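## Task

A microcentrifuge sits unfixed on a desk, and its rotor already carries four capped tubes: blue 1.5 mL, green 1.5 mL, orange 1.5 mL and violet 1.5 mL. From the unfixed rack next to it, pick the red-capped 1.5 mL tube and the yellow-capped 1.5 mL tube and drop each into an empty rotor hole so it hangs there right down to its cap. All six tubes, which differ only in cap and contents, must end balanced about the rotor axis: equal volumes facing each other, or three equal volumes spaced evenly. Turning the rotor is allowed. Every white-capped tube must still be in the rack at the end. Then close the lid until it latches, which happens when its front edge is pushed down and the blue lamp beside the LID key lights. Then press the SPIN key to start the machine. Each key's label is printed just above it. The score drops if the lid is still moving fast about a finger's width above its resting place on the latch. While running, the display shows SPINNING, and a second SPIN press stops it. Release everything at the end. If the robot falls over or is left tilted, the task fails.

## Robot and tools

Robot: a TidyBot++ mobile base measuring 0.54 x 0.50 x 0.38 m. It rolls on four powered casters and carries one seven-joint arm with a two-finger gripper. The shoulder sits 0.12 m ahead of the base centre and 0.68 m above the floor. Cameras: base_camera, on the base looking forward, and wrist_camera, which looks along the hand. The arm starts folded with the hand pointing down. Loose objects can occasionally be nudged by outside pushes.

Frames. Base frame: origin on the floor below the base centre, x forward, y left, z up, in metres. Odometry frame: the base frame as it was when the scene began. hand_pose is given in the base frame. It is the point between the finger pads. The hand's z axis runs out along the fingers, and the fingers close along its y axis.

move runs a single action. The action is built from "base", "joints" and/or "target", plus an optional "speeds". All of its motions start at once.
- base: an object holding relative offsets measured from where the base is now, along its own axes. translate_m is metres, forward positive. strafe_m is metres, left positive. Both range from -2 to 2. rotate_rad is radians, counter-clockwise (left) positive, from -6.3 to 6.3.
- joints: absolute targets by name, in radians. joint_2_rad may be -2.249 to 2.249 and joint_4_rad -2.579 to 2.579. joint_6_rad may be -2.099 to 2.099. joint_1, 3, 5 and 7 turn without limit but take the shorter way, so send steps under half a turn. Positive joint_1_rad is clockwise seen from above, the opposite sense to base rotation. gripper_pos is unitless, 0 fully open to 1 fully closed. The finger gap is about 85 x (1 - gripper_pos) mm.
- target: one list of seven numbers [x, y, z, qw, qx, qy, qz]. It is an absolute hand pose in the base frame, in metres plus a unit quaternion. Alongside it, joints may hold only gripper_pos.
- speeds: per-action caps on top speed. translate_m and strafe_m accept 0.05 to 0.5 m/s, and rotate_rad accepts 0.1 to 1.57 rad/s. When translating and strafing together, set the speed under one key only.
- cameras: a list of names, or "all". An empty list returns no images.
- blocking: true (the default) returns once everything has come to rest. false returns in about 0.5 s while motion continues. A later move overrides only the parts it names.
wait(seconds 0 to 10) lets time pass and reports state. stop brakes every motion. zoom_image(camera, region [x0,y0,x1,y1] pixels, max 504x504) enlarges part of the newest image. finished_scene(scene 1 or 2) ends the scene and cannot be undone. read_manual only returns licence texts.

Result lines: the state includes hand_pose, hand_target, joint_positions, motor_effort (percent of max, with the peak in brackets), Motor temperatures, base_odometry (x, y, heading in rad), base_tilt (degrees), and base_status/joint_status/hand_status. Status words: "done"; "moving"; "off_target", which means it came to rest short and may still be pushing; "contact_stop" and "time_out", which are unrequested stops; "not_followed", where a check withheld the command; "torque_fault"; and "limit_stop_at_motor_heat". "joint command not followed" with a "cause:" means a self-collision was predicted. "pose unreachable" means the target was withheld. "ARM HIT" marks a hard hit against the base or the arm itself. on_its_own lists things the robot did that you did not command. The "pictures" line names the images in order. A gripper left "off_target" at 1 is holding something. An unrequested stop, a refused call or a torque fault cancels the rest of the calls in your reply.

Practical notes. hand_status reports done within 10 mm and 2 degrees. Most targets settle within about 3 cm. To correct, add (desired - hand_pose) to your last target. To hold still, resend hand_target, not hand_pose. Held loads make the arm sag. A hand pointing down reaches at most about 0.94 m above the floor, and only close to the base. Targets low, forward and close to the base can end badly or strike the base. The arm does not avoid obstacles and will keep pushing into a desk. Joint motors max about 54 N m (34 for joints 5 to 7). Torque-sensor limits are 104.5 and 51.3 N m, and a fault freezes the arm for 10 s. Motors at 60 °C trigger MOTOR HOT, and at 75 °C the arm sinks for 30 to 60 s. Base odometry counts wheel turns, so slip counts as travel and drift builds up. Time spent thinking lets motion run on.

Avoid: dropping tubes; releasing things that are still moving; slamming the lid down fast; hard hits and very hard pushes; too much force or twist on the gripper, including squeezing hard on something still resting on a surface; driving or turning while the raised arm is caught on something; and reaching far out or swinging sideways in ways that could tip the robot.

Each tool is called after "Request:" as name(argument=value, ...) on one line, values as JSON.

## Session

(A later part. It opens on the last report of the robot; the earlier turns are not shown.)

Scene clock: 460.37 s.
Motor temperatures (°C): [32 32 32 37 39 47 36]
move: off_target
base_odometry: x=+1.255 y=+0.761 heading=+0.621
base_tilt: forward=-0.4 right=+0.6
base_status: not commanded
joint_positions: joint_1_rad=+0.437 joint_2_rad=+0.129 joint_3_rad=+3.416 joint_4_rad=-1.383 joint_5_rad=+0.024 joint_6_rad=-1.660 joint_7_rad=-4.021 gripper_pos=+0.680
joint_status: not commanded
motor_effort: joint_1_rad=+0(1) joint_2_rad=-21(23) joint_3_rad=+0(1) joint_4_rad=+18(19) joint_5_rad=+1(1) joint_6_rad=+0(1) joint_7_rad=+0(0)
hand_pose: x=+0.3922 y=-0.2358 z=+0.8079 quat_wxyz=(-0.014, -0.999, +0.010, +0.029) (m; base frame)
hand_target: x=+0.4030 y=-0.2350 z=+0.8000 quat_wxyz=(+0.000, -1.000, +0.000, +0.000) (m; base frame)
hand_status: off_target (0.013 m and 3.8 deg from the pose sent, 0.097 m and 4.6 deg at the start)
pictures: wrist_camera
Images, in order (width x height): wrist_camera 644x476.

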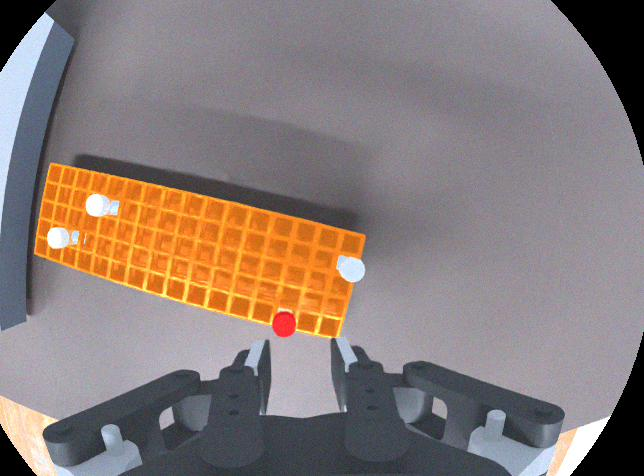

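Request:
move(target=[0.410,-0.226,0.762,0,1,0.0,0], cameras=["wrist_camera"])

Scene clock: 468.33 s.
Motor temperatures (°C): [32 32 32 37 39 47 36]
move: off_target
base_odometry: x=+1.255 y=+0.761 heading=+0.621
base_tilt: forward=-0.4 right=+0.6
base_status: not commanded
joint_positions: joint_1_rad=+0.432 joint_2_rad=+0.100 joint_3_rad=+3.416 joint_4_rad=-1.495 joint_5_rad=+0.016 joint_6_rad=-1.534 joint_7_rad=-4.021 gripper_pos=+0.680
joint_status: not commanded
motor_effort: joint_1_rad=+0(1) joint_2_rad=-17(21) joint_3_rad=+0(2) joint_4_rad=+15(18) joint_5_rad=+1(3) joint_6_rad=+0(3) joint_7_rad=+0(0)
hand_pose: x=+0.3950 y=-0.2356 z=+0.7829 quat_wxyz=(-0.022, -1.000, +0.006, +0.008) (m; base frame)
hand_target: x=+0.4100 y=-0.2260 z=+0.7620 quat_wxyz=(+0.000, -1.000, +0.000, +0.000) (m; base frame)
hand_status: off_target (0.027 m and 2.7 deg from the pose sent, 0.050 m and 3.8 deg at the start)
pictures: wrist_camera
Images, in order (width x height): wrist_camera 644x476.

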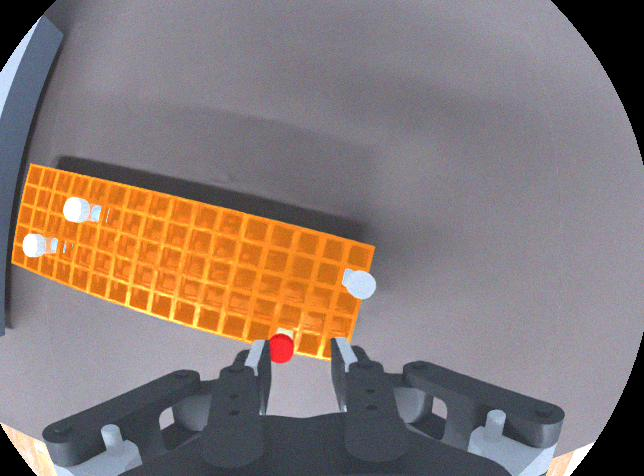

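Request:
move(target=[0.402,-0.222,0.80,0,1,0.0,0], cameras=["wrist_camera"])

Scene clock: 474.33 s.
Motor temperatures (°C): [32 32 32 37 39 47 36]
move: off_target
base_odometry: x=+1.255 y=+0.761 heading=+0.621
base_tilt: forward=-0.4 right=+0.6
base_status: not commanded
joint_positions: joint_1_rad=+0.428 joint_2_rad=+0.099 joint_3_rad=+3.421 joint_4_rad=-1.454 joint_5_rad=+0.016 joint_6_rad=-1.576 joint_7_rad=-4.021 gripper_pos=+0.680
joint_status: not commanded
motor_effort: joint_1_rad=+0(1) joint_2_rad=-20(21) joint_3_rad=+0(1) joint_4_rad=+18(19) joint_5_rad=+1(1) joint_6_rad=+0(0) joint_7_rad=+0(0)
hand_pose: x=+0.3948 y=-0.2353 z=+0.7957 quat_wxyz=(-0.022, -1.000, +0.007, +0.008) (m; base frame)
hand_target: x=+0.4020 y=-0.2220 z=+0.8000 quat_wxyz=(+0.000, -1.000, +0.000, +0.000) (m; base frame)
hand_status: off_target (0.016 m and 2.8 deg from the pose sent, 0.023 m and 2.7 deg at the start)
pictures: wrist_camera
Images, in order (width x height): wrist_camera 644x476.

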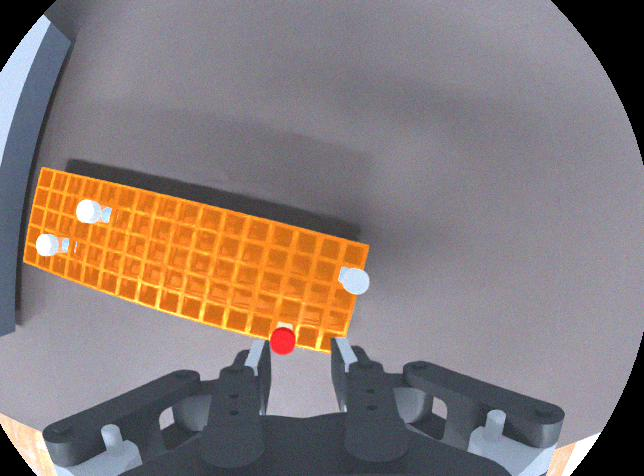

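Request:
move(target=[0.402,-0.209,0.80,0,1,0.0,0], cameras=["wrist_camera"])

Scene clock: 479.47 s.
Motor temperatures (°C): [32 32 32 37 39 47 36]
move: off_target
base_odometry: x=+1.255 y=+0.761 heading=+0.621
base_tilt: forward=-0.4 right=+0.6
base_status: not commanded
joint_positions: joint_1_rad=+0.388 joint_2_rad=+0.092 joint_3_rad=+3.424 joint_4_rad=-1.454 joint_5_rad=+0.016 joint_6_rad=-1.576 joint_7_rad=-4.024 gripper_pos=+0.680
joint_status: not commanded
motor_effort: joint_1_rad=-1(1) joint_2_rad=-20(22) joint_3_rad=+0(1) joint_4_rad=+18(19) joint_5_rad=+1(2) joint_6_rad=+0(0) joint_7_rad=+0(0)
hand_pose: x=+0.4026 y=-0.2246 z=+0.7982 quat_wxyz=(-0.023, -1.000, -0.009, +0.004) (m; base frame)
hand_target: x=+0.4020 y=-0.2090 z=+0.8000 quat_wxyz=(+0.000, -1.000, +0.000, +0.000) (m; base frame)
hand_status: off_target (0.016 m and 2.9 deg from the pose sent, 0.028 m and 2.8 deg at the start)
pictures: wrist_camera
Images, in order (width x height): wrist_camera 644x476.

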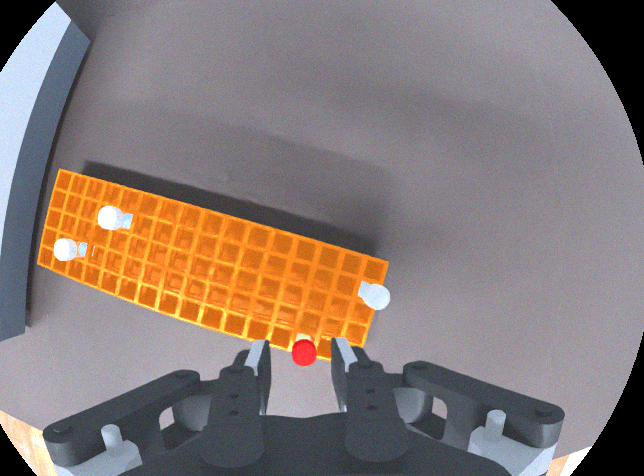

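Request:
move(target=[0.391,-0.210,0.760,0,1,0.0,0], cameras=["wrist_camera"])

Scene clock: 492.57 s.
Motor temperatures (°C): [32 32 32 37 39 47 36]
move: off_target
base_odometry: x=+1.255 y=+0.761 heading=+0.621
base_tilt: forward=-0.4 right=+0.6
base_status: not commanded
joint_positions: joint_1_rad=+0.388 joint_2_rad=+0.080 joint_3_rad=+3.437 joint_4_rad=-1.577 joint_5_rad=+0.016 joint_6_rad=-1.518 joint_7_rad=-4.024 gripper_pos=+0.680
joint_status: not commanded
motor_effort: joint_1_rad=+0(1) joint_2_rad=-19(20) joint_3_rad=+1(1) joint_4_rad=+18(19) joint_5_rad=+1(1) joint_6_rad=-1(1) joint_7_rad=+0(0)
hand_pose: x=+0.3818 y=-0.2150 z=+0.7640 quat_wxyz=(-0.006, -1.000, -0.003, +0.024) (m; base frame)
hand_target: x=+0.3910 y=-0.2100 z=+0.7600 quat_wxyz=(+0.000, -1.000, +0.000, +0.000) (m; base frame)
hand_status: off_target (0.011 m and 2.8 deg from the pose sent, 0.042 m and 2.9 deg at the start)
pictures: wrist_camera
Images, in order (width x height): wrist_camera 644x476.

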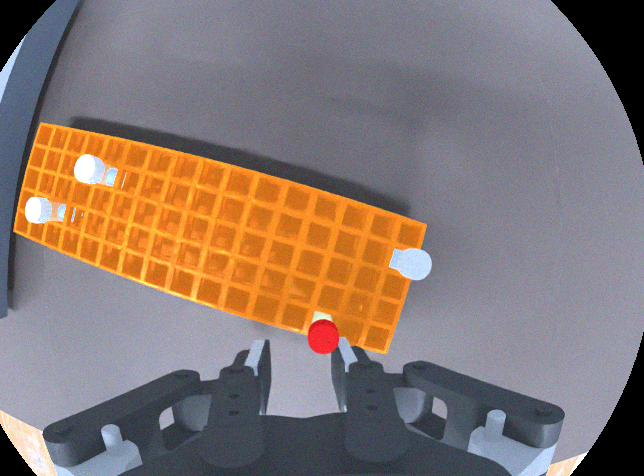

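Request:
move(target=[0.398,-0.226,0.762,0,1,0.0,0], cameras=["wrist_camera"])

Scene clock: 506.93 s.
Motor temperatures (°C): [32 32 32 37 39 47 36]
move: off_target
base_odometry: x=+1.255 y=+0.761 heading=+0.621
base_tilt: forward=-0.4 right=+0.6
base_status: not commanded
joint_positions: joint_1_rad=+0.416 joint_2_rad=+0.088 joint_3_rad=+3.437 joint_4_rad=-1.563 joint_5_rad=+0.016 joint_6_rad=-1.518 joint_7_rad=-4.018 gripper_pos=+0.680
joint_status: not commanded
motor_effort: joint_1_rad=+0(1) joint_2_rad=-19(20) joint_3_rad=+1(1) joint_4_rad=+18(19) joint_5_rad=+1(1) joint_6_rad=+0(1) joint_7_rad=+0(0)
hand_pose: x=+0.3800 y=-0.2254 z=+0.7657 quat_wxyz=(-0.008, -1.000, +0.007, +0.022) (m; base frame)
hand_target: x=+0.3980 y=-0.2260 z=+0.7620 quat_wxyz=(+0.000, -1.000, +0.000, +0.000) (m; base frame)
hand_status: off_target (0.018 m and 2.8 deg from the pose sent, 0.020 m and 2.8 deg at the start)
pictures: wrist_camera
Images, in order (width x height): wrist_camera 644x476.

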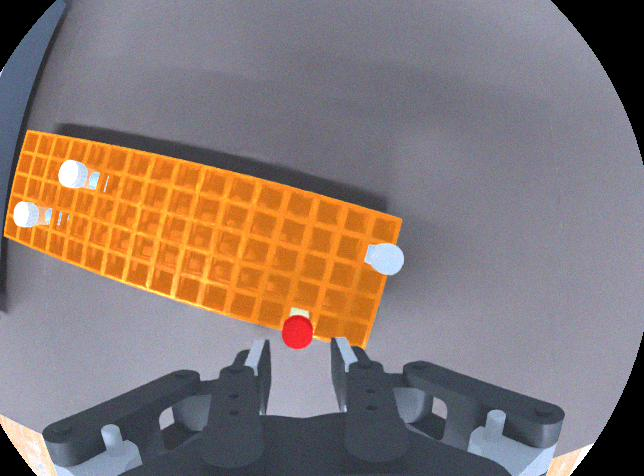

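Now +x ~10 mm.

Request:
move(target=[0.409,-0.225,0.759,0,1,0.0,0], cameras=["wrist_camera"])

Scene clock: 512.80 s.
Motor temperatures (°C): [32 32 32 37 39 47 36]
move: off_target
base_odometry: x=+1.255 y=+0.761 heading=+0.621
base_tilt: forward=-0.4 right=+0.6
base_status: not commanded
joint_positions: joint_1_rad=+0.416 joint_2_rad=+0.100 joint_3_rad=+3.427 joint_4_rad=-1.557 joint_5_rad=+0.016 joint_6_rad=-1.518 joint_7_rad=-4.018 gripper_pos=+0.680
joint_status: not commanded
motor_effort: joint_1_rad=+0(1) joint_2_rad=-20(21) joint_3_rad=+1(1) joint_4_rad=+18(18) joint_5_rad=+1(1) joint_6_rad=+0(1) joint_7_rad=+0(0)
hand_pose: x=+0.3846 y=-0.2247 z=+0.7634 quat_wxyz=(-0.008, -1.000, +0.003, +0.025) (m; base frame)
hand_target: x=+0.4090 y=-0.2250 z=+0.7590 quat_wxyz=(+0.000, -1.000, +0.000, +0.000) (m; base frame)
hand_status: off_target (0.025 m and 3.0 deg from the pose sent, 0.030 m and 2.8 deg at the start)
pictures: wrist_camera
Images, in order (width x height): wrist_camera 644x476.

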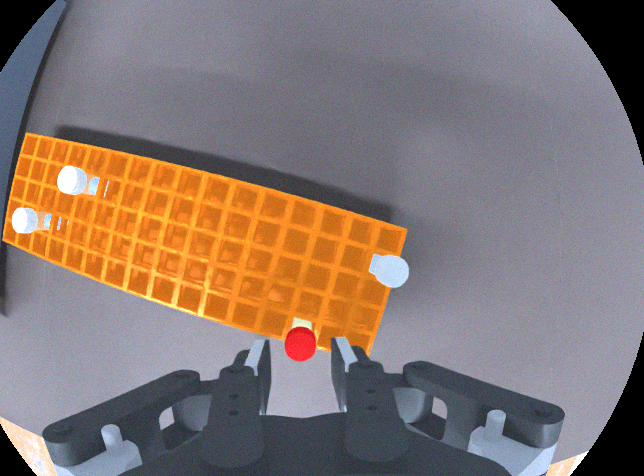

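Request:
move(target=[0.417,-0.226,0.760,0,1,0,0], cameras=["wrist_camera"])

Scene clock: 542.93 s.
Motor temperatures (°C): [32 31 32 37 39 47 36]
move: off_target
base_odometry: x=+1.255 y=+0.761 heading=+0.621
base_tilt: forward=-0.4 right=+0.6
base_status: not commanded
joint_positions: joint_1_rad=+0.419 joint_2_rad=+0.114 joint_3_rad=+3.417 joint_4_rad=-1.536 joint_5_rad=+0.016 joint_6_rad=-1.518 joint_7_rad=-4.018 gripper_pos=+0.680
joint_status: not commanded
motor_effort: joint_1_rad=+0(1) joint_2_rad=-21(21) joint_3_rad=+1(1) joint_4_rad=+18(19) joint_5_rad=+1(1) joint_6_rad=-1(1) joint_7_rad=+0(0)
hand_pose: x=+0.3925 y=-0.2280 z=+0.7651 quat_wxyz=(-0.011, -1.000, -0.001, +0.023) (m; base frame)
hand_target: x=+0.4170 y=-0.2260 z=+0.7600 quat_wxyz=(+0.000, -1.000, +0.000, +0.000) (m; base frame)
hand_status: off_target (0.025 m and 3.0 deg from the pose sent, 0.033 m and 3.0 deg at the start)
pictures: wrist_camera
Images, in order (width x height): wrist_camera 644x476.

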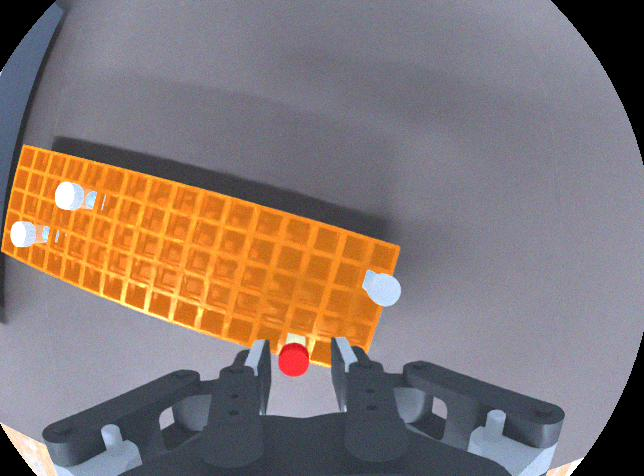

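Request:
move(target=[0.415,-0.219,0.760,0,1,0,0], cameras=["wrist_camera"])

Request:
zoom_image(camera="wrist_camera", region=[220, 280, 380, 400])

Scene clock: 550.73 s.
Motor temperatures (°C): [32 31 32 37 39 47 36]
move: off_target
base_odometry: x=+1.255 y=+0.761 heading=+0.621
base_tilt: forward=-0.4 right=+0.6
base_status: not commanded
joint_positions: joint_1_rad=+0.414 joint_2_rad=+0.114 joint_3_rad=+3.417 joint_4_rad=-1.536 joint_5_rad=+0.016 joint_6_rad=-1.518 joint_7_rad=-4.018 gripper_pos=+0.680
joint_status: not commanded
motor_effort: joint_1_rad=+0(1) joint_2_rad=-21(21) joint_3_rad=+0(1) joint_4_rad=+18(18) joint_5_rad=+1(1) joint_6_rad=+0(1) joint_7_rad=+0(0)
hand_pose: x=+0.3936 y=-0.2265 z=+0.7652 quat_wxyz=(-0.011, -1.000, -0.003, +0.023) (m; base frame)
hand_target: x=+0.4150 y=-0.2190 z=+0.7600 quat_wxyz=(+0.000, -1.000, +0.000, +0.000) (m; base frame)
hand_status: off_target (0.023 m and 3.0 deg from the pose sent, 0.025 m and 3.0 deg at the start)
pictures: wrist_camera
Images, in order (width x height): wrist_camera 644x476.

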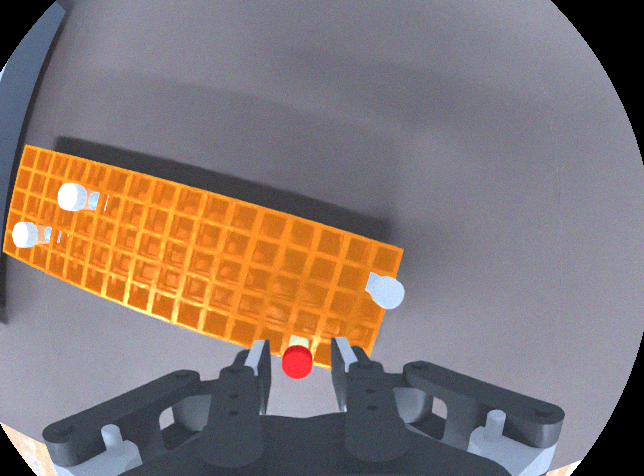

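Scaled by 3.150.

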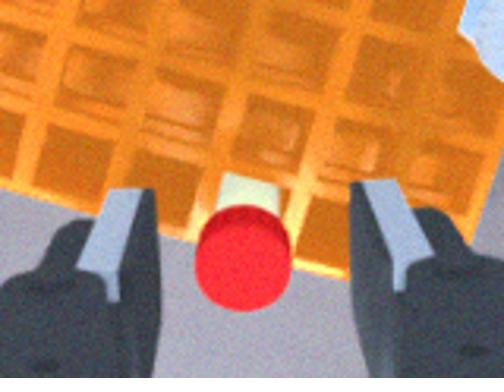

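Request:
move(joints={"gripper_pos":0.95}, cameras=["wrist_camera"])

Request:
move(target=[0.412,-0.222,0.85,0,1,0,0], cameras=["wrist_camera"])

Scene clock: 556.47 s.
Motor temperatures (°C): [32 31 32 37 39 47 36]
move: off_target
base_odometry: x=+1.255 y=+0.761 heading=+0.621
base_tilt: forward=-0.4 right=+0.6
base_status: not commanded
joint_positions: joint_1_rad=+0.414 joint_2_rad=+0.114 joint_3_rad=+3.417 joint_4_rad=-1.536 joint_5_rad=+0.016 joint_6_rad=-1.518 joint_7_rad=-4.018 gripper_pos=+0.910
joint_status: gripper_pos off_target (ended at +0.910, target +0.950)
motor_effort: joint_1_rad=+0(1) joint_2_rad=-20(21) joint_3_rad=+1(1) joint_4_rad=+17(18) joint_5_rad=+1(1) joint_6_rad=+0(1) joint_7_rad=+0(0)
hand_pose: x=+0.3936 y=-0.2265 z=+0.7652 quat_wxyz=(-0.011, -1.000, -0.003, +0.023) (m; base frame)
hand_target: x=+0.4150 y=-0.2190 z=+0.7600 quat_wxyz=(+0.000, -1.000, +0.000, +0.000) (m; base frame)
hand_status: not commanded
pictures: wrist_camera
Images, in order (width x height): wrist_camera 644x476.

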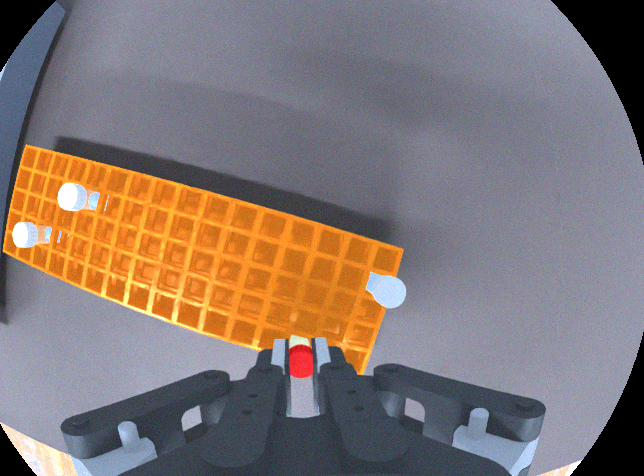

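Scene clock: 557.83 s.
Motor temperatures (°C): [32 31 32 37 39 47 36]
move: off_target
base_odometry: x=+1.255 y=+0.761 heading=+0.621
base_tilt: forward=-0.4 right=+0.6
base_status: not commanded
joint_positions: joint_1_rad=+0.420 joint_2_rad=+0.114 joint_3_rad=+3.417 joint_4_rad=-1.256 joint_5_rad=+0.016 joint_6_rad=-1.724 joint_7_rad=-4.018 gripper_pos=+0.910
joint_status: not commanded
motor_effort: joint_1_rad=+0(1) joint_2_rad=-21(22) joint_3_rad=+0(1) joint_4_rad=+18(19) joint_5_rad=+1(1) joint_6_rad=+0(1) joint_7_rad=+0(0)
hand_pose: x=+0.4072 y=-0.2370 z=+0.8529 quat_wxyz=(-0.035, -0.999, +0.001, -0.005) (m; base frame)
hand_target: x=+0.4120 y=-0.2220 z=+0.8500 quat_wxyz=(+0.000, -1.000, +0.000, +0.000) (m; base frame)
hand_status: off_target (0.016 m and 4.0 deg from the pose sent, 0.087 m and 3.0 deg at the start)
pictures: wrist_camera
Images, in order (width x height): wrist_camera 644x476.

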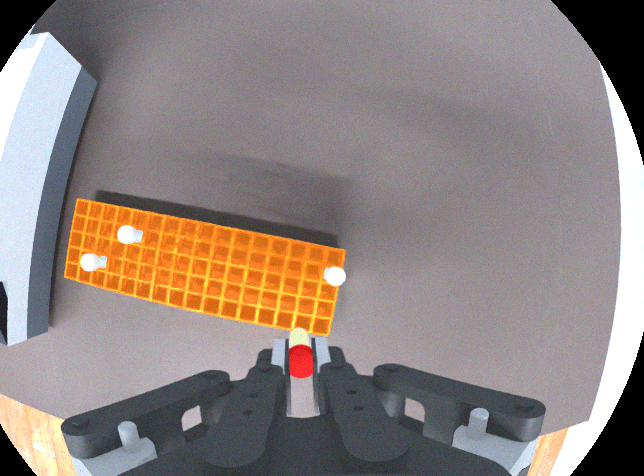

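Request:
move(target=[0.42,-0.14,0.91,0,1,0,0], cameras=[])

Request:
move(target=[0.44,0.03,0.93,0,0.94,0,0.342], cameras=[])

Request:
move(target=[0.53,0.060,0.875,0.002,0.947,0.035,0.317], cameras=["wrist_camera"])

Request:
zoom_image(camera="wrist_camera", region=[190, 240, 430, 420])

Scene clock: 567.07 s.
Motor temperatures (°C): [32 31 32 37 39 47 36]
move: off_target
base_odometry: x=+1.255 y=+0.761 heading=+0.621
base_tilt: forward=-0.4 right=+0.6
base_status: not commanded
joint_positions: joint_1_rad=+0.272 joint_2_rad=+0.102 joint_3_rad=+3.361 joint_4_rad=-1.104 joint_5_rad=+0.016 joint_6_rad=-1.917 joint_7_rad=-4.201 gripper_pos=+0.910
joint_status: not commanded
motor_effort: joint_1_rad=+0(2) joint_2_rad=-20(22) joint_3_rad=+1(2) joint_4_rad=+17(19) joint_5_rad=+1(2) joint_6_rad=+0(1) joint_7_rad=+0(0)
hand_pose: x=+0.4236 y=-0.1605 z=+0.9021 quat_wxyz=(-0.021, -1.000, -0.008, +0.000) (m; base frame)
hand_target: x=+0.4200 y=-0.1400 z=+0.9100 quat_wxyz=(+0.000, -1.000, +0.000, +0.000) (m; base frame)
hand_status: off_target (0.022 m and 2.6 deg from the pose sent, 0.113 m and 4.0 deg at the start)
pictures: none
No camera images: "cameras" was empty.

Scene clock: 569.23 s.
Motor temperatures (°C): [32 31 32 37 39 47 36]
move: off_target
base_odometry: x=+1.255 y=+0.761 heading=+0.621
base_tilt: forward=-0.5 right=+0.6
base_status: not commanded
joint_positions: joint_1_rad=+0.031 joint_2_rad=-0.411 joint_3_rad=+3.059 joint_4_rad=-1.628 joint_5_rad=+0.016 joint_6_rad=-1.255 joint_7_rad=-4.753 gripper_pos=+0.910
joint_status: not commanded
motor_effort: joint_1_rad=+0(1) joint_2_rad=-3(22) joint_3_rad=+0(2) joint_4_rad=+21(21) joint_5_rad=+1(1) joint_6_rad=+5(6) joint_7_rad=+0(0)
hand_pose: x=+0.4378 y=+0.0191 z=+0.9315 quat_wxyz=(-0.010, -0.944, -0.007, -0.328) (m; base frame)
hand_target: x=+0.4400 y=+0.0300 z=+0.9300 quat_wxyz=(+0.000, -0.940, +0.000, -0.342) (m; base frame)
hand_status: off_target (0.011 m and 2.1 deg from the pose sent, 0.193 m and 40.0 deg at the start)
pictures: none
No camera images: "cameras" was empty.

Scene clock: 570.47 s.
Motor temperatures (°C): [32 31 32 37 39 47 36]
move: off_target
base_odometry: x=+1.255 y=+0.761 heading=+0.621
base_tilt: forward=-0.4 right=+0.5
base_status: not commanded
joint_positions: joint_1_rad=-0.029 joint_2_rad=-0.206 joint_3_rad=+3.022 joint_4_rad=-1.647 joint_5_rad=+0.022 joint_6_rad=-1.071 joint_7_rad=-4.799 gripper_pos=+0.910
joint_status: not commanded
motor_effort: joint_1_rad=-1(1) joint_2_rad=-12(15) joint_3_rad=+1(1) joint_4_rad=+21(22) joint_5_rad=+1(1) joint_6_rad=+5(6) joint_7_rad=+0(0)
hand_pose: x=+0.5224 y=+0.0599 z=+0.8817 quat_wxyz=(+0.014, -0.950, -0.034, -0.309) (m; base frame)
hand_target: x=+0.5300 y=+0.0600 z=+0.8750 quat_wxyz=(-0.002, -0.948, -0.035, -0.317) (m; base frame)
hand_status: off_target (0.010 m and 2.1 deg from the pose sent, 0.116 m and 3.6 deg at the start)
pictures: wrist_camera
Images, in order (width x height): wrist_camera 644x476.

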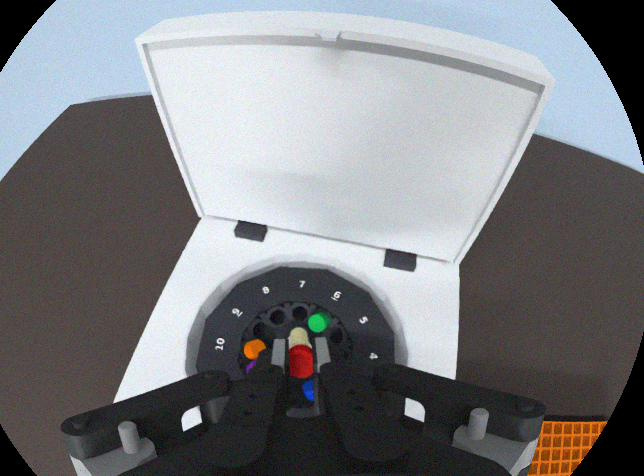

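Scaled by 2.100.

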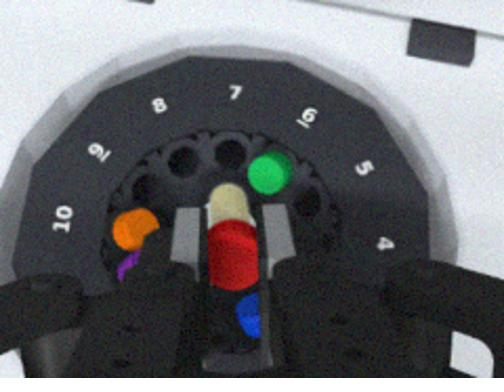

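Request:
move(target=[0.564,0.052,0.83,0.002,0.947,0.03,0.317], cameras=["wrist_camera"])

Request:
zoom_image(camera="wrist_camera", region=[220, 280, 380, 400])

Scene clock: 577.80 s.
Motor temperatures (°C): [32 31 32 37 39 47 36]
move: off_target
base_odometry: x=+1.255 y=+0.761 heading=+0.621
base_tilt: forward=-0.4 right=+0.5
base_status: not commanded
joint_positions: joint_1_rad=-0.041 joint_2_rad=-0.133 joint_3_rad=+3.028 joint_4_rad=-1.734 joint_5_rad=+0.031 joint_6_rad=-0.906 joint_7_rad=-4.801 gripper_pos=+0.910
joint_status: not commanded
motor_effort: joint_1_rad=+0(1) joint_2_rad=-15(18) joint_3_rad=+1(1) joint_4_rad=+22(23) joint_5_rad=+1(1) joint_6_rad=+5(6) joint_7_rad=+0(0)
hand_pose: x=+0.5561 y=+0.0639 z=+0.8386 quat_wxyz=(+0.016, -0.949, -0.039, -0.312) (m; base frame)
hand_target: x=+0.5640 y=+0.0520 z=+0.8300 quat_wxyz=(-0.002, -0.948, -0.030, -0.317) (m; base frame)
hand_status: off_target (0.017 m and 2.4 deg from the pose sent, 0.067 m and 2.1 deg at the start)
pictures: wrist_camera
Images, in order (width x height): wrist_camera 644x476.

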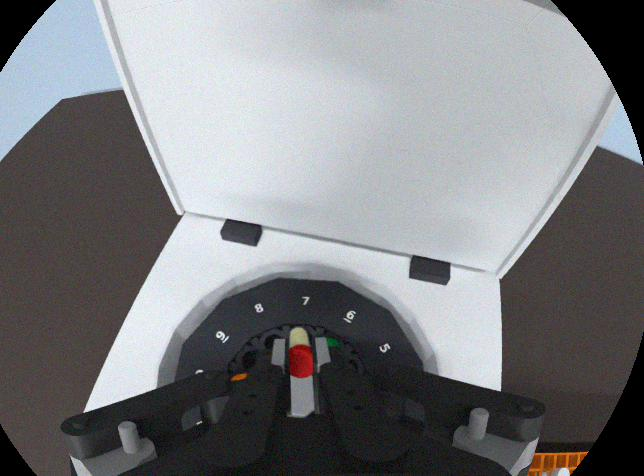

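Scaled by 3.150.

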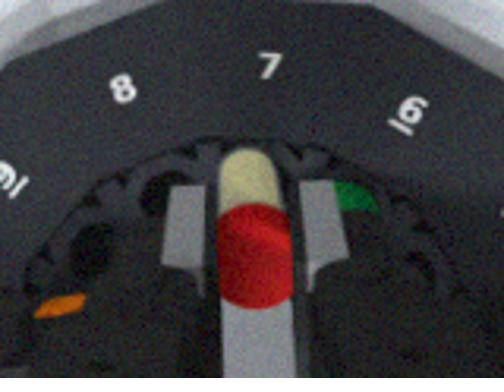

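Request:
move(target=[0.564,0.050,0.819,0.002,0.947,0.03,0.317], cameras=[])

Request:
move(target=[0.569,0.048,0.812,0.002,0.947,0.03,0.317], cameras=["wrist_camera"])

Request:
zoom_image(camera="wrist_camera", region=[220, 280, 380, 400])

Scene clock: 591.63 s.
Motor temperatures (°C): [32 31 32 37 39 47 36]
move: off_target
base_odometry: x=+1.255 y=+0.761 heading=+0.621
base_tilt: forward=-0.4 right=+0.6
base_status: not commanded
joint_positions: joint_1_rad=-0.041 joint_2_rad=-0.141 joint_3_rad=+3.028 joint_4_rad=-1.757 joint_5_rad=+0.031 joint_6_rad=-0.873 joint_7_rad=-4.801 gripper_pos=+0.910
joint_status: not commanded
motor_effort: joint_1_rad=+0(1) joint_2_rad=-11(15) joint_3_rad=+0(1) joint_4_rad=+20(22) joint_5_rad=+1(2) joint_6_rad=+6(7) joint_7_rad=+0(0)
hand_pose: x=+0.5571 y=+0.0641 z=+0.8365 quat_wxyz=(+0.017, -0.946, -0.039, -0.320) (m; base frame)
hand_target: x=+0.5640 y=+0.0500 z=+0.8190 quat_wxyz=(-0.002, -0.948, -0.030, -0.317) (m; base frame)
hand_status: off_target (0.024 m and 2.4 deg from the pose sent, 0.025 m and 2.4 deg at the start)
pictures: none
No camera images: "cameras" was empty.

Scene clock: 592.37 s.
Motor temperatures (°C): [32 31 32 37 39 47 36]
move: off_target
base_odometry: x=+1.255 y=+0.761 heading=+0.621
base_tilt: forward=-0.5 right=+0.5
base_status: not commanded
joint_positions: joint_1_rad=-0.045 joint_2_rad=-0.144 joint_3_rad=+3.032 joint_4_rad=-1.765 joint_5_rad=+0.031 joint_6_rad=-0.857 joint_7_rad=-4.801 gripper_pos=+0.910
joint_status: not commanded
motor_effort: joint_1_rad=+1(1) joint_2_rad=-6(11) joint_3_rad=+2(2) joint_4_rad=+19(21) joint_5_rad=+2(2) joint_6_rad=+8(10) joint_7_rad=+0(0)
hand_pose: x=+0.5585 y=+0.0645 z=+0.8370 quat_wxyz=(+0.018, -0.944, -0.039, -0.326) (m; base frame)
hand_target: x=+0.5690 y=+0.0480 z=+0.8120 quat_wxyz=(-0.002, -0.948, -0.030, -0.317) (m; base frame)
hand_status: off_target (0.032 m and 2.7 deg from the pose sent, 0.032 m and 2.4 deg at the start)
pictures: wrist_camera
Images, in order (width x height): wrist_camera 644x476.

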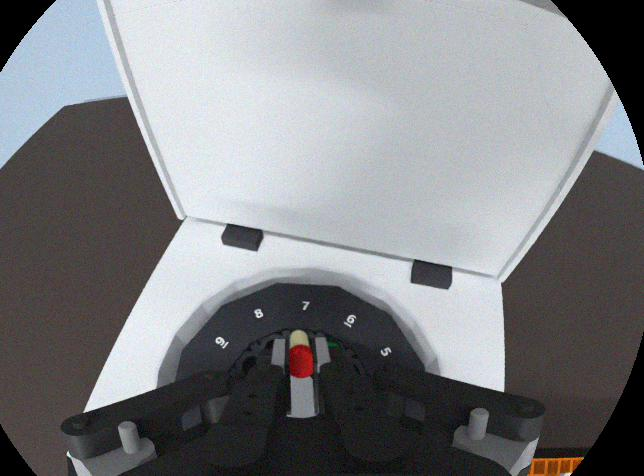

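Scaled by 3.150.

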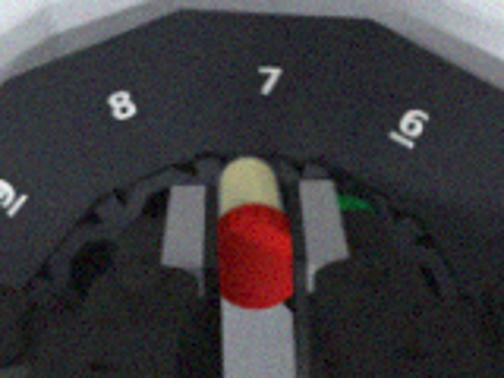

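Request:
move(target=[0.566,0.052,0.845,0.002,0.947,0.03,0.317], cameras=[])

Request:
move(target=[0.569,0.040,0.832,0.002,0.947,0.03,0.317], cameras=["wrist_camera"])

Request:
zoom_image(camera="wrist_camera", region=[220, 280, 380, 400])

Scene clock: 599.80 s.
Motor temperatures (°C): [32 31 32 37 39 47 36]
move: off_target
base_odometry: x=+1.255 y=+0.761 heading=+0.621
base_tilt: forward=-0.4 right=+0.5
base_status: not commanded
joint_positions: joint_1_rad=-0.045 joint_2_rad=-0.128 joint_3_rad=+3.032 joint_4_rad=-1.724 joint_5_rad=+0.032 joint_6_rad=-0.871 joint_7_rad=-4.801 gripper_pos=+0.910
joint_status: not commanded
motor_effort: joint_1_rad=+0(1) joint_2_rad=-15(17) joint_3_rad=+0(2) joint_4_rad=+22(22) joint_5_rad=+1(2) joint_6_rad=+5(8) joint_7_rad=+0(0)
hand_pose: x=+0.5679 y=+0.0659 z=+0.8476 quat_wxyz=(+0.019, -0.943, -0.039, -0.330) (m; base frame)
hand_target: x=+0.5660 y=+0.0520 z=+0.8450 quat_wxyz=(-0.002, -0.948, -0.030, -0.317) (m; base frame)
hand_status: off_target (0.014 m and 3.0 deg from the pose sent, 0.017 m and 2.7 deg at the start)
pictures: none
No camera images: "cameras" was empty.

Scene clock: 600.50 s.
Motor temperatures (°C): [32 31 32 37 39 47 36]
move: off_target
base_odometry: x=+1.255 y=+0.761 heading=+0.621
base_tilt: forward=-0.4 right=+0.5
base_status: not commanded
joint_positions: joint_1_rad=-0.045 joint_2_rad=-0.128 joint_3_rad=+3.062 joint_4_rad=-1.733 joint_5_rad=+0.032 joint_6_rad=-0.868 joint_7_rad=-4.798 gripper_pos=+0.910
joint_status: not commanded
motor_effort: joint_1_rad=+0(1) joint_2_rad=-15(16) joint_3_rad=+0(2) joint_4_rad=+22(22) joint_5_rad=+1(1) joint_6_rad=+6(6) joint_7_rad=+0(0)
hand_pose: x=+0.5686 y=+0.0516 z=+0.8438 quat_wxyz=(+0.015, -0.944, -0.025, -0.328) (m; base frame)
hand_target: x=+0.5690 y=+0.0400 z=+0.8320 quat_wxyz=(-0.002, -0.948, -0.030, -0.317) (m; base frame)
hand_status: off_target (0.017 m and 2.4 deg from the pose sent, 0.030 m and 3.0 deg at the start)
pictures: wrist_camera
Images, in order (width x height): wrist_camera 644x476.

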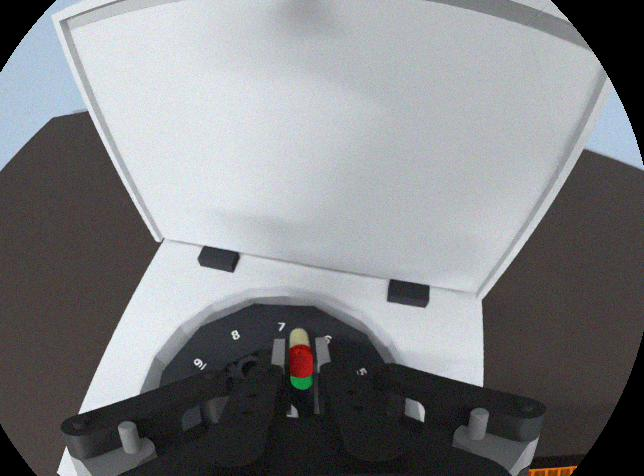

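Scaled by 3.150.

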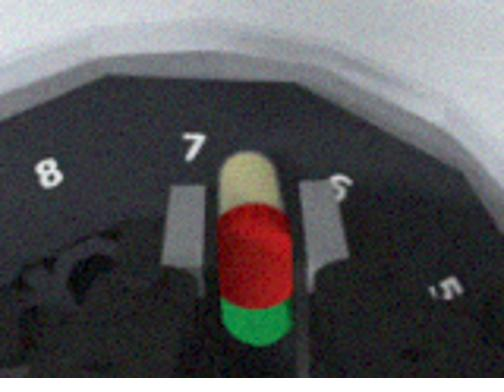

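Request:
move(target=[0.55,0.060,0.855,0.002,0.947,0.03,0.317], cameras=[])

Request:
move(target=[0.562,0.056,0.83,0.002,0.947,0.03,0.317], cameras=["wrist_camera"])

Request:
zoom_image(camera="wrist_camera", region=[220, 280, 380, 400])

Scene clock: 606.87 s.
Motor temperatures (°C): [32 31 32 37 39 47 36]
move: off_target
base_odometry: x=+1.255 y=+0.761 heading=+0.621
base_tilt: forward=-0.4 right=+0.5
base_status: not commanded
joint_positions: joint_1_rad=-0.047 joint_2_rad=-0.143 joint_3_rad=+3.020 joint_4_rad=-1.718 joint_5_rad=+0.044 joint_6_rad=-0.915 joint_7_rad=-4.835 gripper_pos=+0.910
joint_status: not commanded
motor_effort: joint_1_rad=+0(2) joint_2_rad=-15(16) joint_3_rad=+0(1) joint_4_rad=+22(22) joint_5_rad=+1(2) joint_6_rad=+5(6) joint_7_rad=+0(0)
hand_pose: x=+0.5559 y=+0.0669 z=+0.8496 quat_wxyz=(+0.017, -0.947, -0.031, -0.321) (m; base frame)
hand_target: x=+0.5500 y=+0.0600 z=+0.8550 quat_wxyz=(-0.002, -0.948, -0.030, -0.317) (m; base frame)
hand_status: off_target (0.011 m and 2.3 deg from the pose sent, 0.023 m and 2.4 deg at the start)
pictures: none
No camera images: "cameras" was empty.

Scene clock: 607.63 s.
Motor temperatures (°C): [32 31 32 37 39 47 36]
move: off_target
base_odometry: x=+1.255 y=+0.761 heading=+0.621
base_tilt: forward=-0.4 right=+0.5
base_status: not commanded
joint_positions: joint_1_rad=-0.047 joint_2_rad=-0.141 joint_3_rad=+3.020 joint_4_rad=-1.741 joint_5_rad=+0.044 joint_6_rad=-0.884 joint_7_rad=-4.835 gripper_pos=+0.910
joint_status: not commanded
motor_effort: joint_1_rad=+0(1) joint_2_rad=-15(16) joint_3_rad=+1(1) joint_4_rad=+22(22) joint_5_rad=+1(1) joint_6_rad=+5(6) joint_7_rad=+0(0)
hand_pose: x=+0.5579 y=+0.0673 z=+0.8426 quat_wxyz=(+0.018, -0.946, -0.031, -0.323) (m; base frame)
hand_target: x=+0.5620 y=+0.0560 z=+0.8300 quat_wxyz=(-0.002, -0.948, -0.030, -0.317) (m; base frame)
hand_status: off_target (0.017 m and 2.4 deg from the pose sent, 0.023 m and 2.3 deg at the start)
pictures: wrist_camera
Images, in order (width x height): wrist_camera 644x476.

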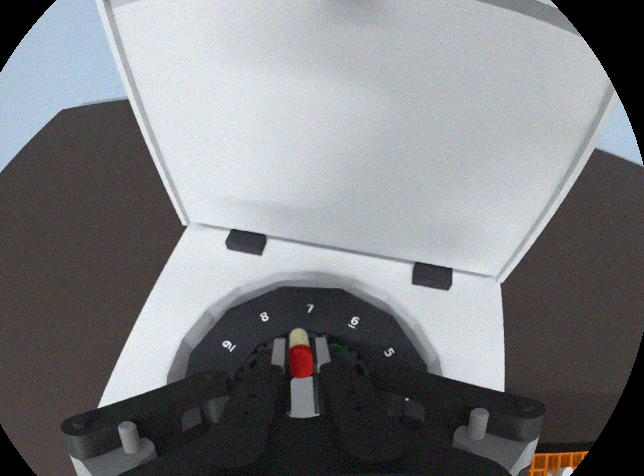

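Scaled by 3.150.

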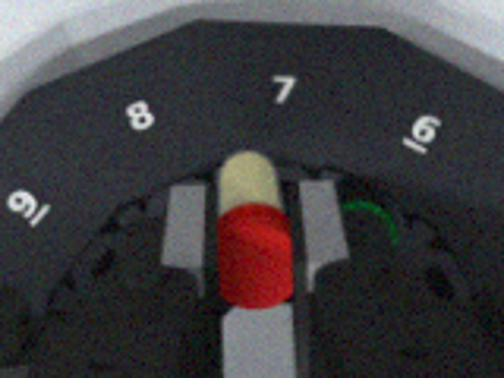

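Request:
move(target=[0.562,0.047,0.828,0.002,0.947,0.03,0.317], cameras=["wrist_camera"])

Request:
zoom_image(camera="wrist_camera", region=[220, 280, 380, 400])

Scene clock: 614.77 s.
Motor temperatures (°C): [32 31 32 37 39 47 36]
move: off_target
base_odometry: x=+1.255 y=+0.761 heading=+0.621
base_tilt: forward=-0.4 right=+0.5
base_status: not commanded
joint_positions: joint_1_rad=-0.047 joint_2_rad=-0.141 joint_3_rad=+3.040 joint_4_rad=-1.745 joint_5_rad=+0.044 joint_6_rad=-0.884 joint_7_rad=-4.831 gripper_pos=+0.910
joint_status: not commanded
motor_effort: joint_1_rad=+0(1) joint_2_rad=-15(15) joint_3_rad=+1(1) joint_4_rad=+22(22) joint_5_rad=+1(1) joint_6_rad=+6(6) joint_7_rad=+0(0)
hand_pose: x=+0.5584 y=+0.0583 z=+0.8409 quat_wxyz=(+0.015, -0.946, -0.024, -0.322) (m; base frame)
hand_target: x=+0.5620 y=+0.0470 z=+0.8280 quat_wxyz=(-0.002, -0.948, -0.030, -0.317) (m; base frame)
hand_status: off_target (0.018 m and 2.1 deg from the pose sent, 0.025 m and 2.4 deg at the start)
pictures: wrist_camera
Images, in order (width x height): wrist_camera 644x476.

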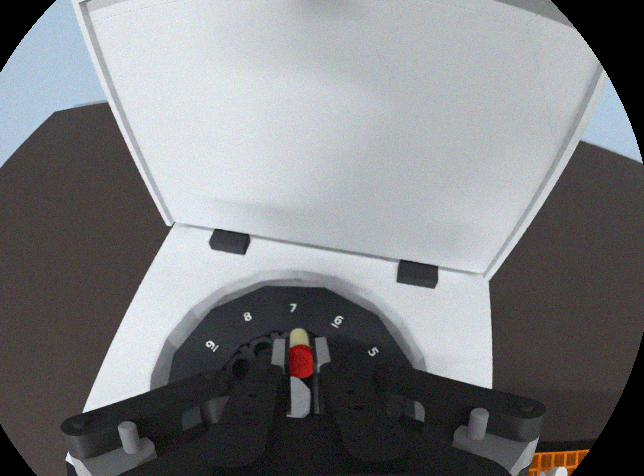

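Scaled by 3.150.

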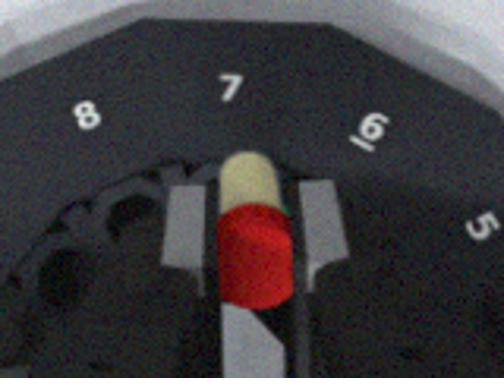

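Request:
move(target=[0.562,0.059,0.828,0.002,0.947,0.03,0.317], cameras=["wrist_camera"])

Request:
zoom_image(camera="wrist_camera", region=[220, 280, 380, 400])

Scene clock: 621.03 s.
Motor temperatures (°C): [32 31 32 37 39 47 36]
move: off_target
base_odometry: x=+1.255 y=+0.761 heading=+0.621
base_tilt: forward=-0.4 right=+0.5
base_status: not commanded
joint_positions: joint_1_rad=-0.049 joint_2_rad=-0.141 joint_3_rad=+3.027 joint_4_rad=-1.745 joint_5_rad=+0.059 joint_6_rad=-0.884 joint_7_rad=-4.855 gripper_pos=+0.910
joint_status: not commanded
motor_effort: joint_1_rad=+0(1) joint_2_rad=-15(15) joint_3_rad=+0(1) joint_4_rad=+22(22) joint_5_rad=+1(1) joint_6_rad=+5(6) joint_7_rad=+0(0)
hand_pose: x=+0.5579 y=+0.0617 z=+0.8410 quat_wxyz=(+0.014, -0.946, -0.022, -0.322) (m; base frame)
hand_target: x=+0.5620 y=+0.0590 z=+0.8280 quat_wxyz=(-0.002, -0.948, -0.030, -0.317) (m; base frame)
hand_status: off_target (0.014 m and 2.1 deg from the pose sent, 0.013 m and 2.1 deg at the start)
pictures: wrist_camera
Images, in order (width x height): wrist_camera 644x476.

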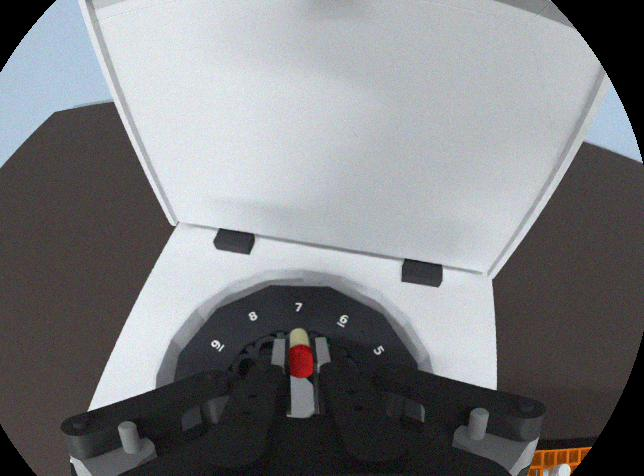

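Scaled by 3.150.

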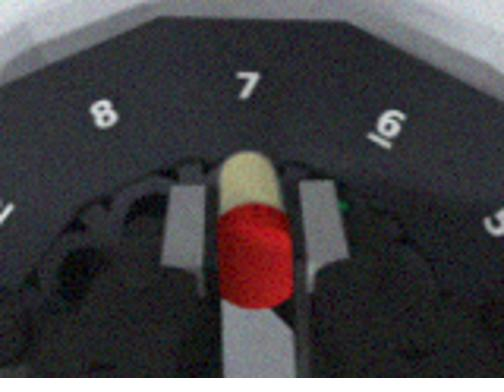

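Request:
move(target=[0.566,0.059,0.814,0.002,0.947,0.03,0.317], cameras=["wrist_camera"])

Request:
zoom_image(camera="wrist_camera", region=[220, 280, 380, 400])

Scene clock: 629.07 s.
Motor temperatures (°C): [32 31 32 37 39 47 36]
move: off_target
base_odometry: x=+1.255 y=+0.761 heading=+0.621
base_tilt: forward=-0.4 right=+0.5
base_status: not commanded
joint_positions: joint_1_rad=-0.051 joint_2_rad=-0.137 joint_3_rad=+3.027 joint_4_rad=-1.764 joint_5_rad=+0.059 joint_6_rad=-0.842 joint_7_rad=-4.855 gripper_pos=+0.910
joint_status: not commanded
motor_effort: joint_1_rad=+0(1) joint_2_rad=-11(17) joint_3_rad=+0(2) joint_4_rad=+19(21) joint_5_rad=+1(2) joint_6_rad=+4(7) joint_7_rad=+0(0)
hand_pose: x=+0.5637 y=+0.0639 z=+0.8374 quat_wxyz=(+0.016, -0.943, -0.024, -0.331) (m; base frame)
hand_target: x=+0.5660 y=+0.0590 z=+0.8140 quat_wxyz=(-0.002, -0.948, -0.030, -0.317) (m; base frame)
hand_status: off_target (0.024 m and 2.7 deg from the pose sent, 0.028 m and 2.1 deg at the start)
pictures: wrist_camera
Images, in order (width x height): wrist_camera 644x476.

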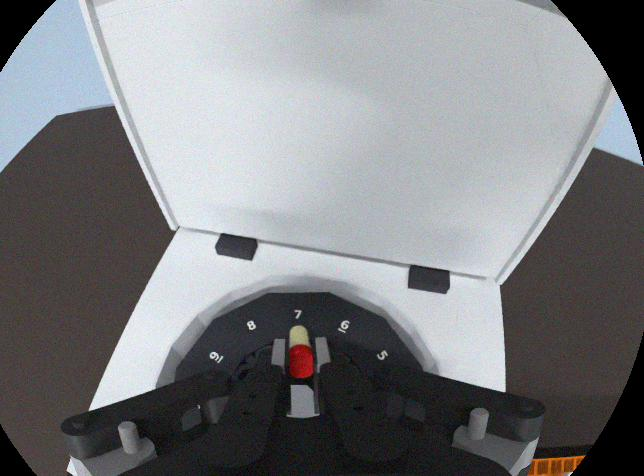

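Scaled by 3.150.

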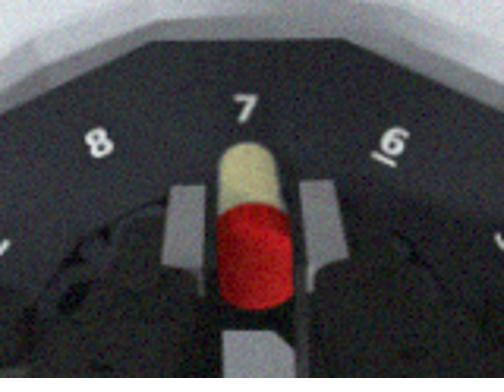

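Request:
move(target=[0.553,0.059,0.845,0.002,0.947,0.03,0.317], cameras=["wrist_camera"])

Request:
zoom_image(camera="wrist_camera", region=[220, 280, 380, 400])

Scene clock: 636.83 s.
Motor temperatures (°C): [32 31 32 37 39 47 36]
move: done
base_odometry: x=+1.255 y=+0.761 heading=+0.621
base_tilt: forward=-0.4 right=+0.5
base_status: not commanded
joint_positions: joint_1_rad=-0.051 joint_2_rad=-0.137 joint_3_rad=+3.027 joint_4_rad=-1.743 joint_5_rad=+0.059 joint_6_rad=-0.891 joint_7_rad=-4.855 gripper_pos=+0.910
joint_status: not commanded
motor_effort: joint_1_rad=+0(1) joint_2_rad=-15(15) joint_3_rad=+0(1) joint_4_rad=+21(22) joint_5_rad=+1(1) joint_6_rad=+5(6) joint_7_rad=+0(0)
hand_pose: x=+0.5571 y=+0.0622 z=+0.8388 quat_wxyz=(+0.014, -0.948, -0.023, -0.318) (m; base frame)
hand_target: x=+0.5530 y=+0.0590 z=+0.8450 quat_wxyz=(-0.002, -0.948, -0.030, -0.317) (m; base frame)
hand_status: done (0.008 m and 2.0 deg from the pose sent, 0.014 m and 2.7 deg at the start)
pictures: wrist_camera
Images, in order (width x height): wrist_camera 644x476.

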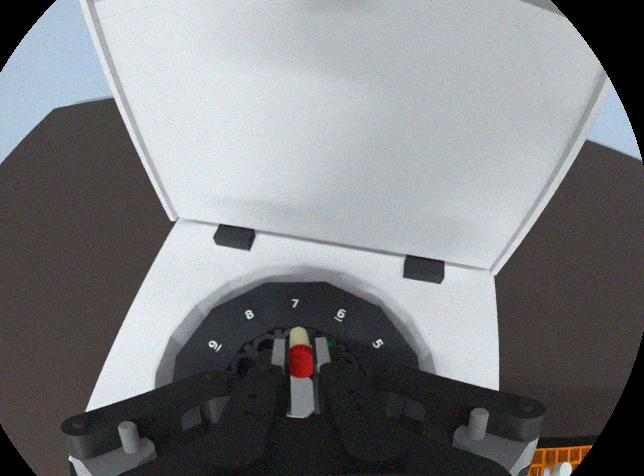

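Scaled by 3.150.

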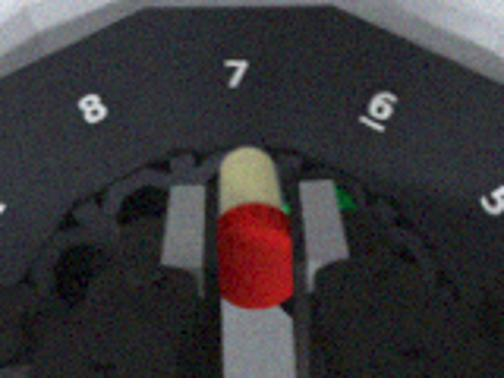

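Request:
move(target=[0.548,0.063,0.842,0.002,0.947,0.03,0.317], cameras=["wrist_camera"])

Request:
zoom_image(camera="wrist_camera", region=[220, 280, 380, 400])

Scene clock: 646.73 s.
Motor temperatures (°C): [32 31 32 37 39 47 36]
move: off_target
base_odometry: x=+1.255 y=+0.761 heading=+0.621
base_tilt: forward=-0.4 right=+0.5
base_status: not commanded
joint_positions: joint_1_rad=-0.051 joint_2_rad=-0.142 joint_3_rad=+3.013 joint_4_rad=-1.743 joint_5_rad=+0.060 joint_6_rad=-0.891 joint_7_rad=-4.860 gripper_pos=+0.910
joint_status: not commanded
motor_effort: joint_1_rad=+0(1) joint_2_rad=-15(16) joint_3_rad=+0(1) joint_4_rad=+22(22) joint_5_rad=+1(1) joint_6_rad=+5(6) joint_7_rad=+0(0)
hand_pose: x=+0.5553 y=+0.0684 z=+0.8408 quat_wxyz=(+0.016, -0.947, -0.028, -0.320) (m; base frame)
hand_target: x=+0.5480 y=+0.0630 z=+0.8420 quat_wxyz=(-0.002, -0.948, -0.030, -0.317) (m; base frame)
hand_status: off_target (0.009 m and 2.1 deg from the pose sent, 0.010 m and 2.0 deg at the start)
pictures: wrist_camera
Images, in order (width x height): wrist_camera 644x476.

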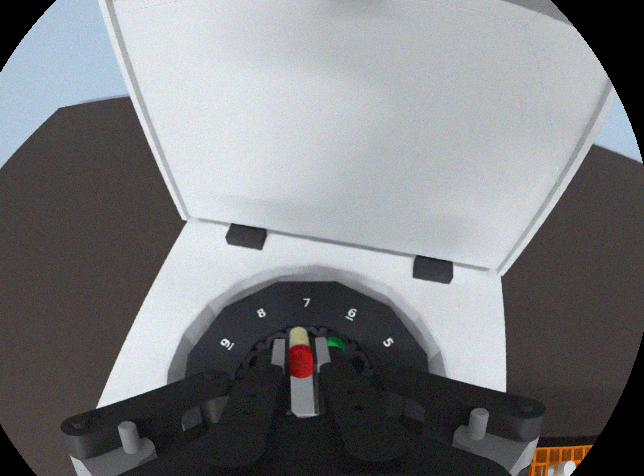

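Scaled by 3.150.

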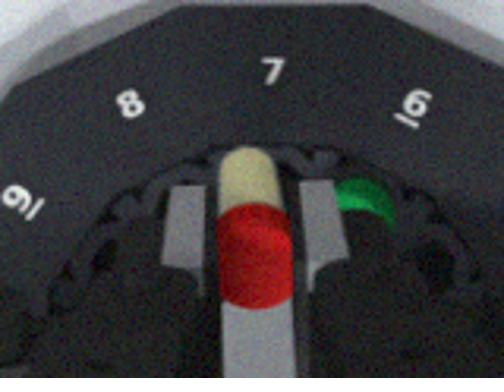

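Request:
move(target=[0.546,0.051,0.832,0.002,0.947,0.03,0.317], cameras=["wrist_camera"])

Request:
zoom_image(camera="wrist_camera", region=[220, 280, 380, 400])

Scene clock: 653.80 s.
Motor temperatures (°C): [32 31 32 37 39 47 36]
move: off_target
base_odometry: x=+1.255 y=+0.761 heading=+0.621
base_tilt: forward=-0.4 right=+0.5
base_status: not commanded
joint_positions: joint_1_rad=-0.051 joint_2_rad=-0.150 joint_3_rad=+3.023 joint_4_rad=-1.766 joint_5_rad=+0.060 joint_6_rad=-0.889 joint_7_rad=-4.854 gripper_pos=+0.910
joint_status: not commanded
motor_effort: joint_1_rad=+0(1) joint_2_rad=-14(15) joint_3_rad=+1(1) joint_4_rad=+21(23) joint_5_rad=+1(2) joint_6_rad=+5(6) joint_7_rad=+1(1)
hand_pose: x=+0.5494 y=+0.0628 z=+0.8333 quat_wxyz=(+0.012, -0.949, -0.026, -0.314) (m; base frame)
hand_target: x=+0.5460 y=+0.0510 z=+0.8320 quat_wxyz=(-0.002, -0.948, -0.030, -0.317) (m; base frame)
hand_status: off_target (0.012 m and 1.8 deg from the pose sent, 0.022 m and 2.1 deg at the start)
pictures: wrist_camera
Images, in order (width x height): wrist_camera 644x476.

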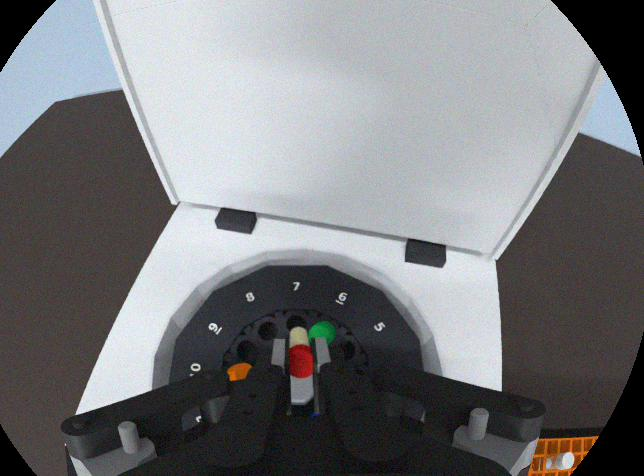

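Scaled by 3.150.

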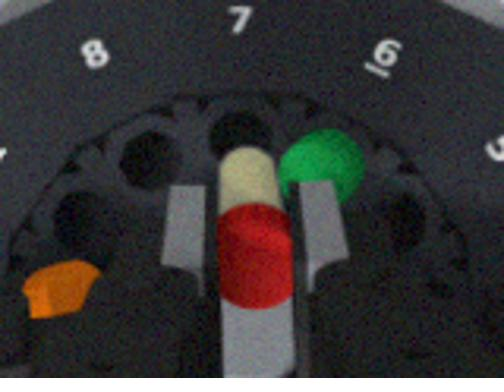

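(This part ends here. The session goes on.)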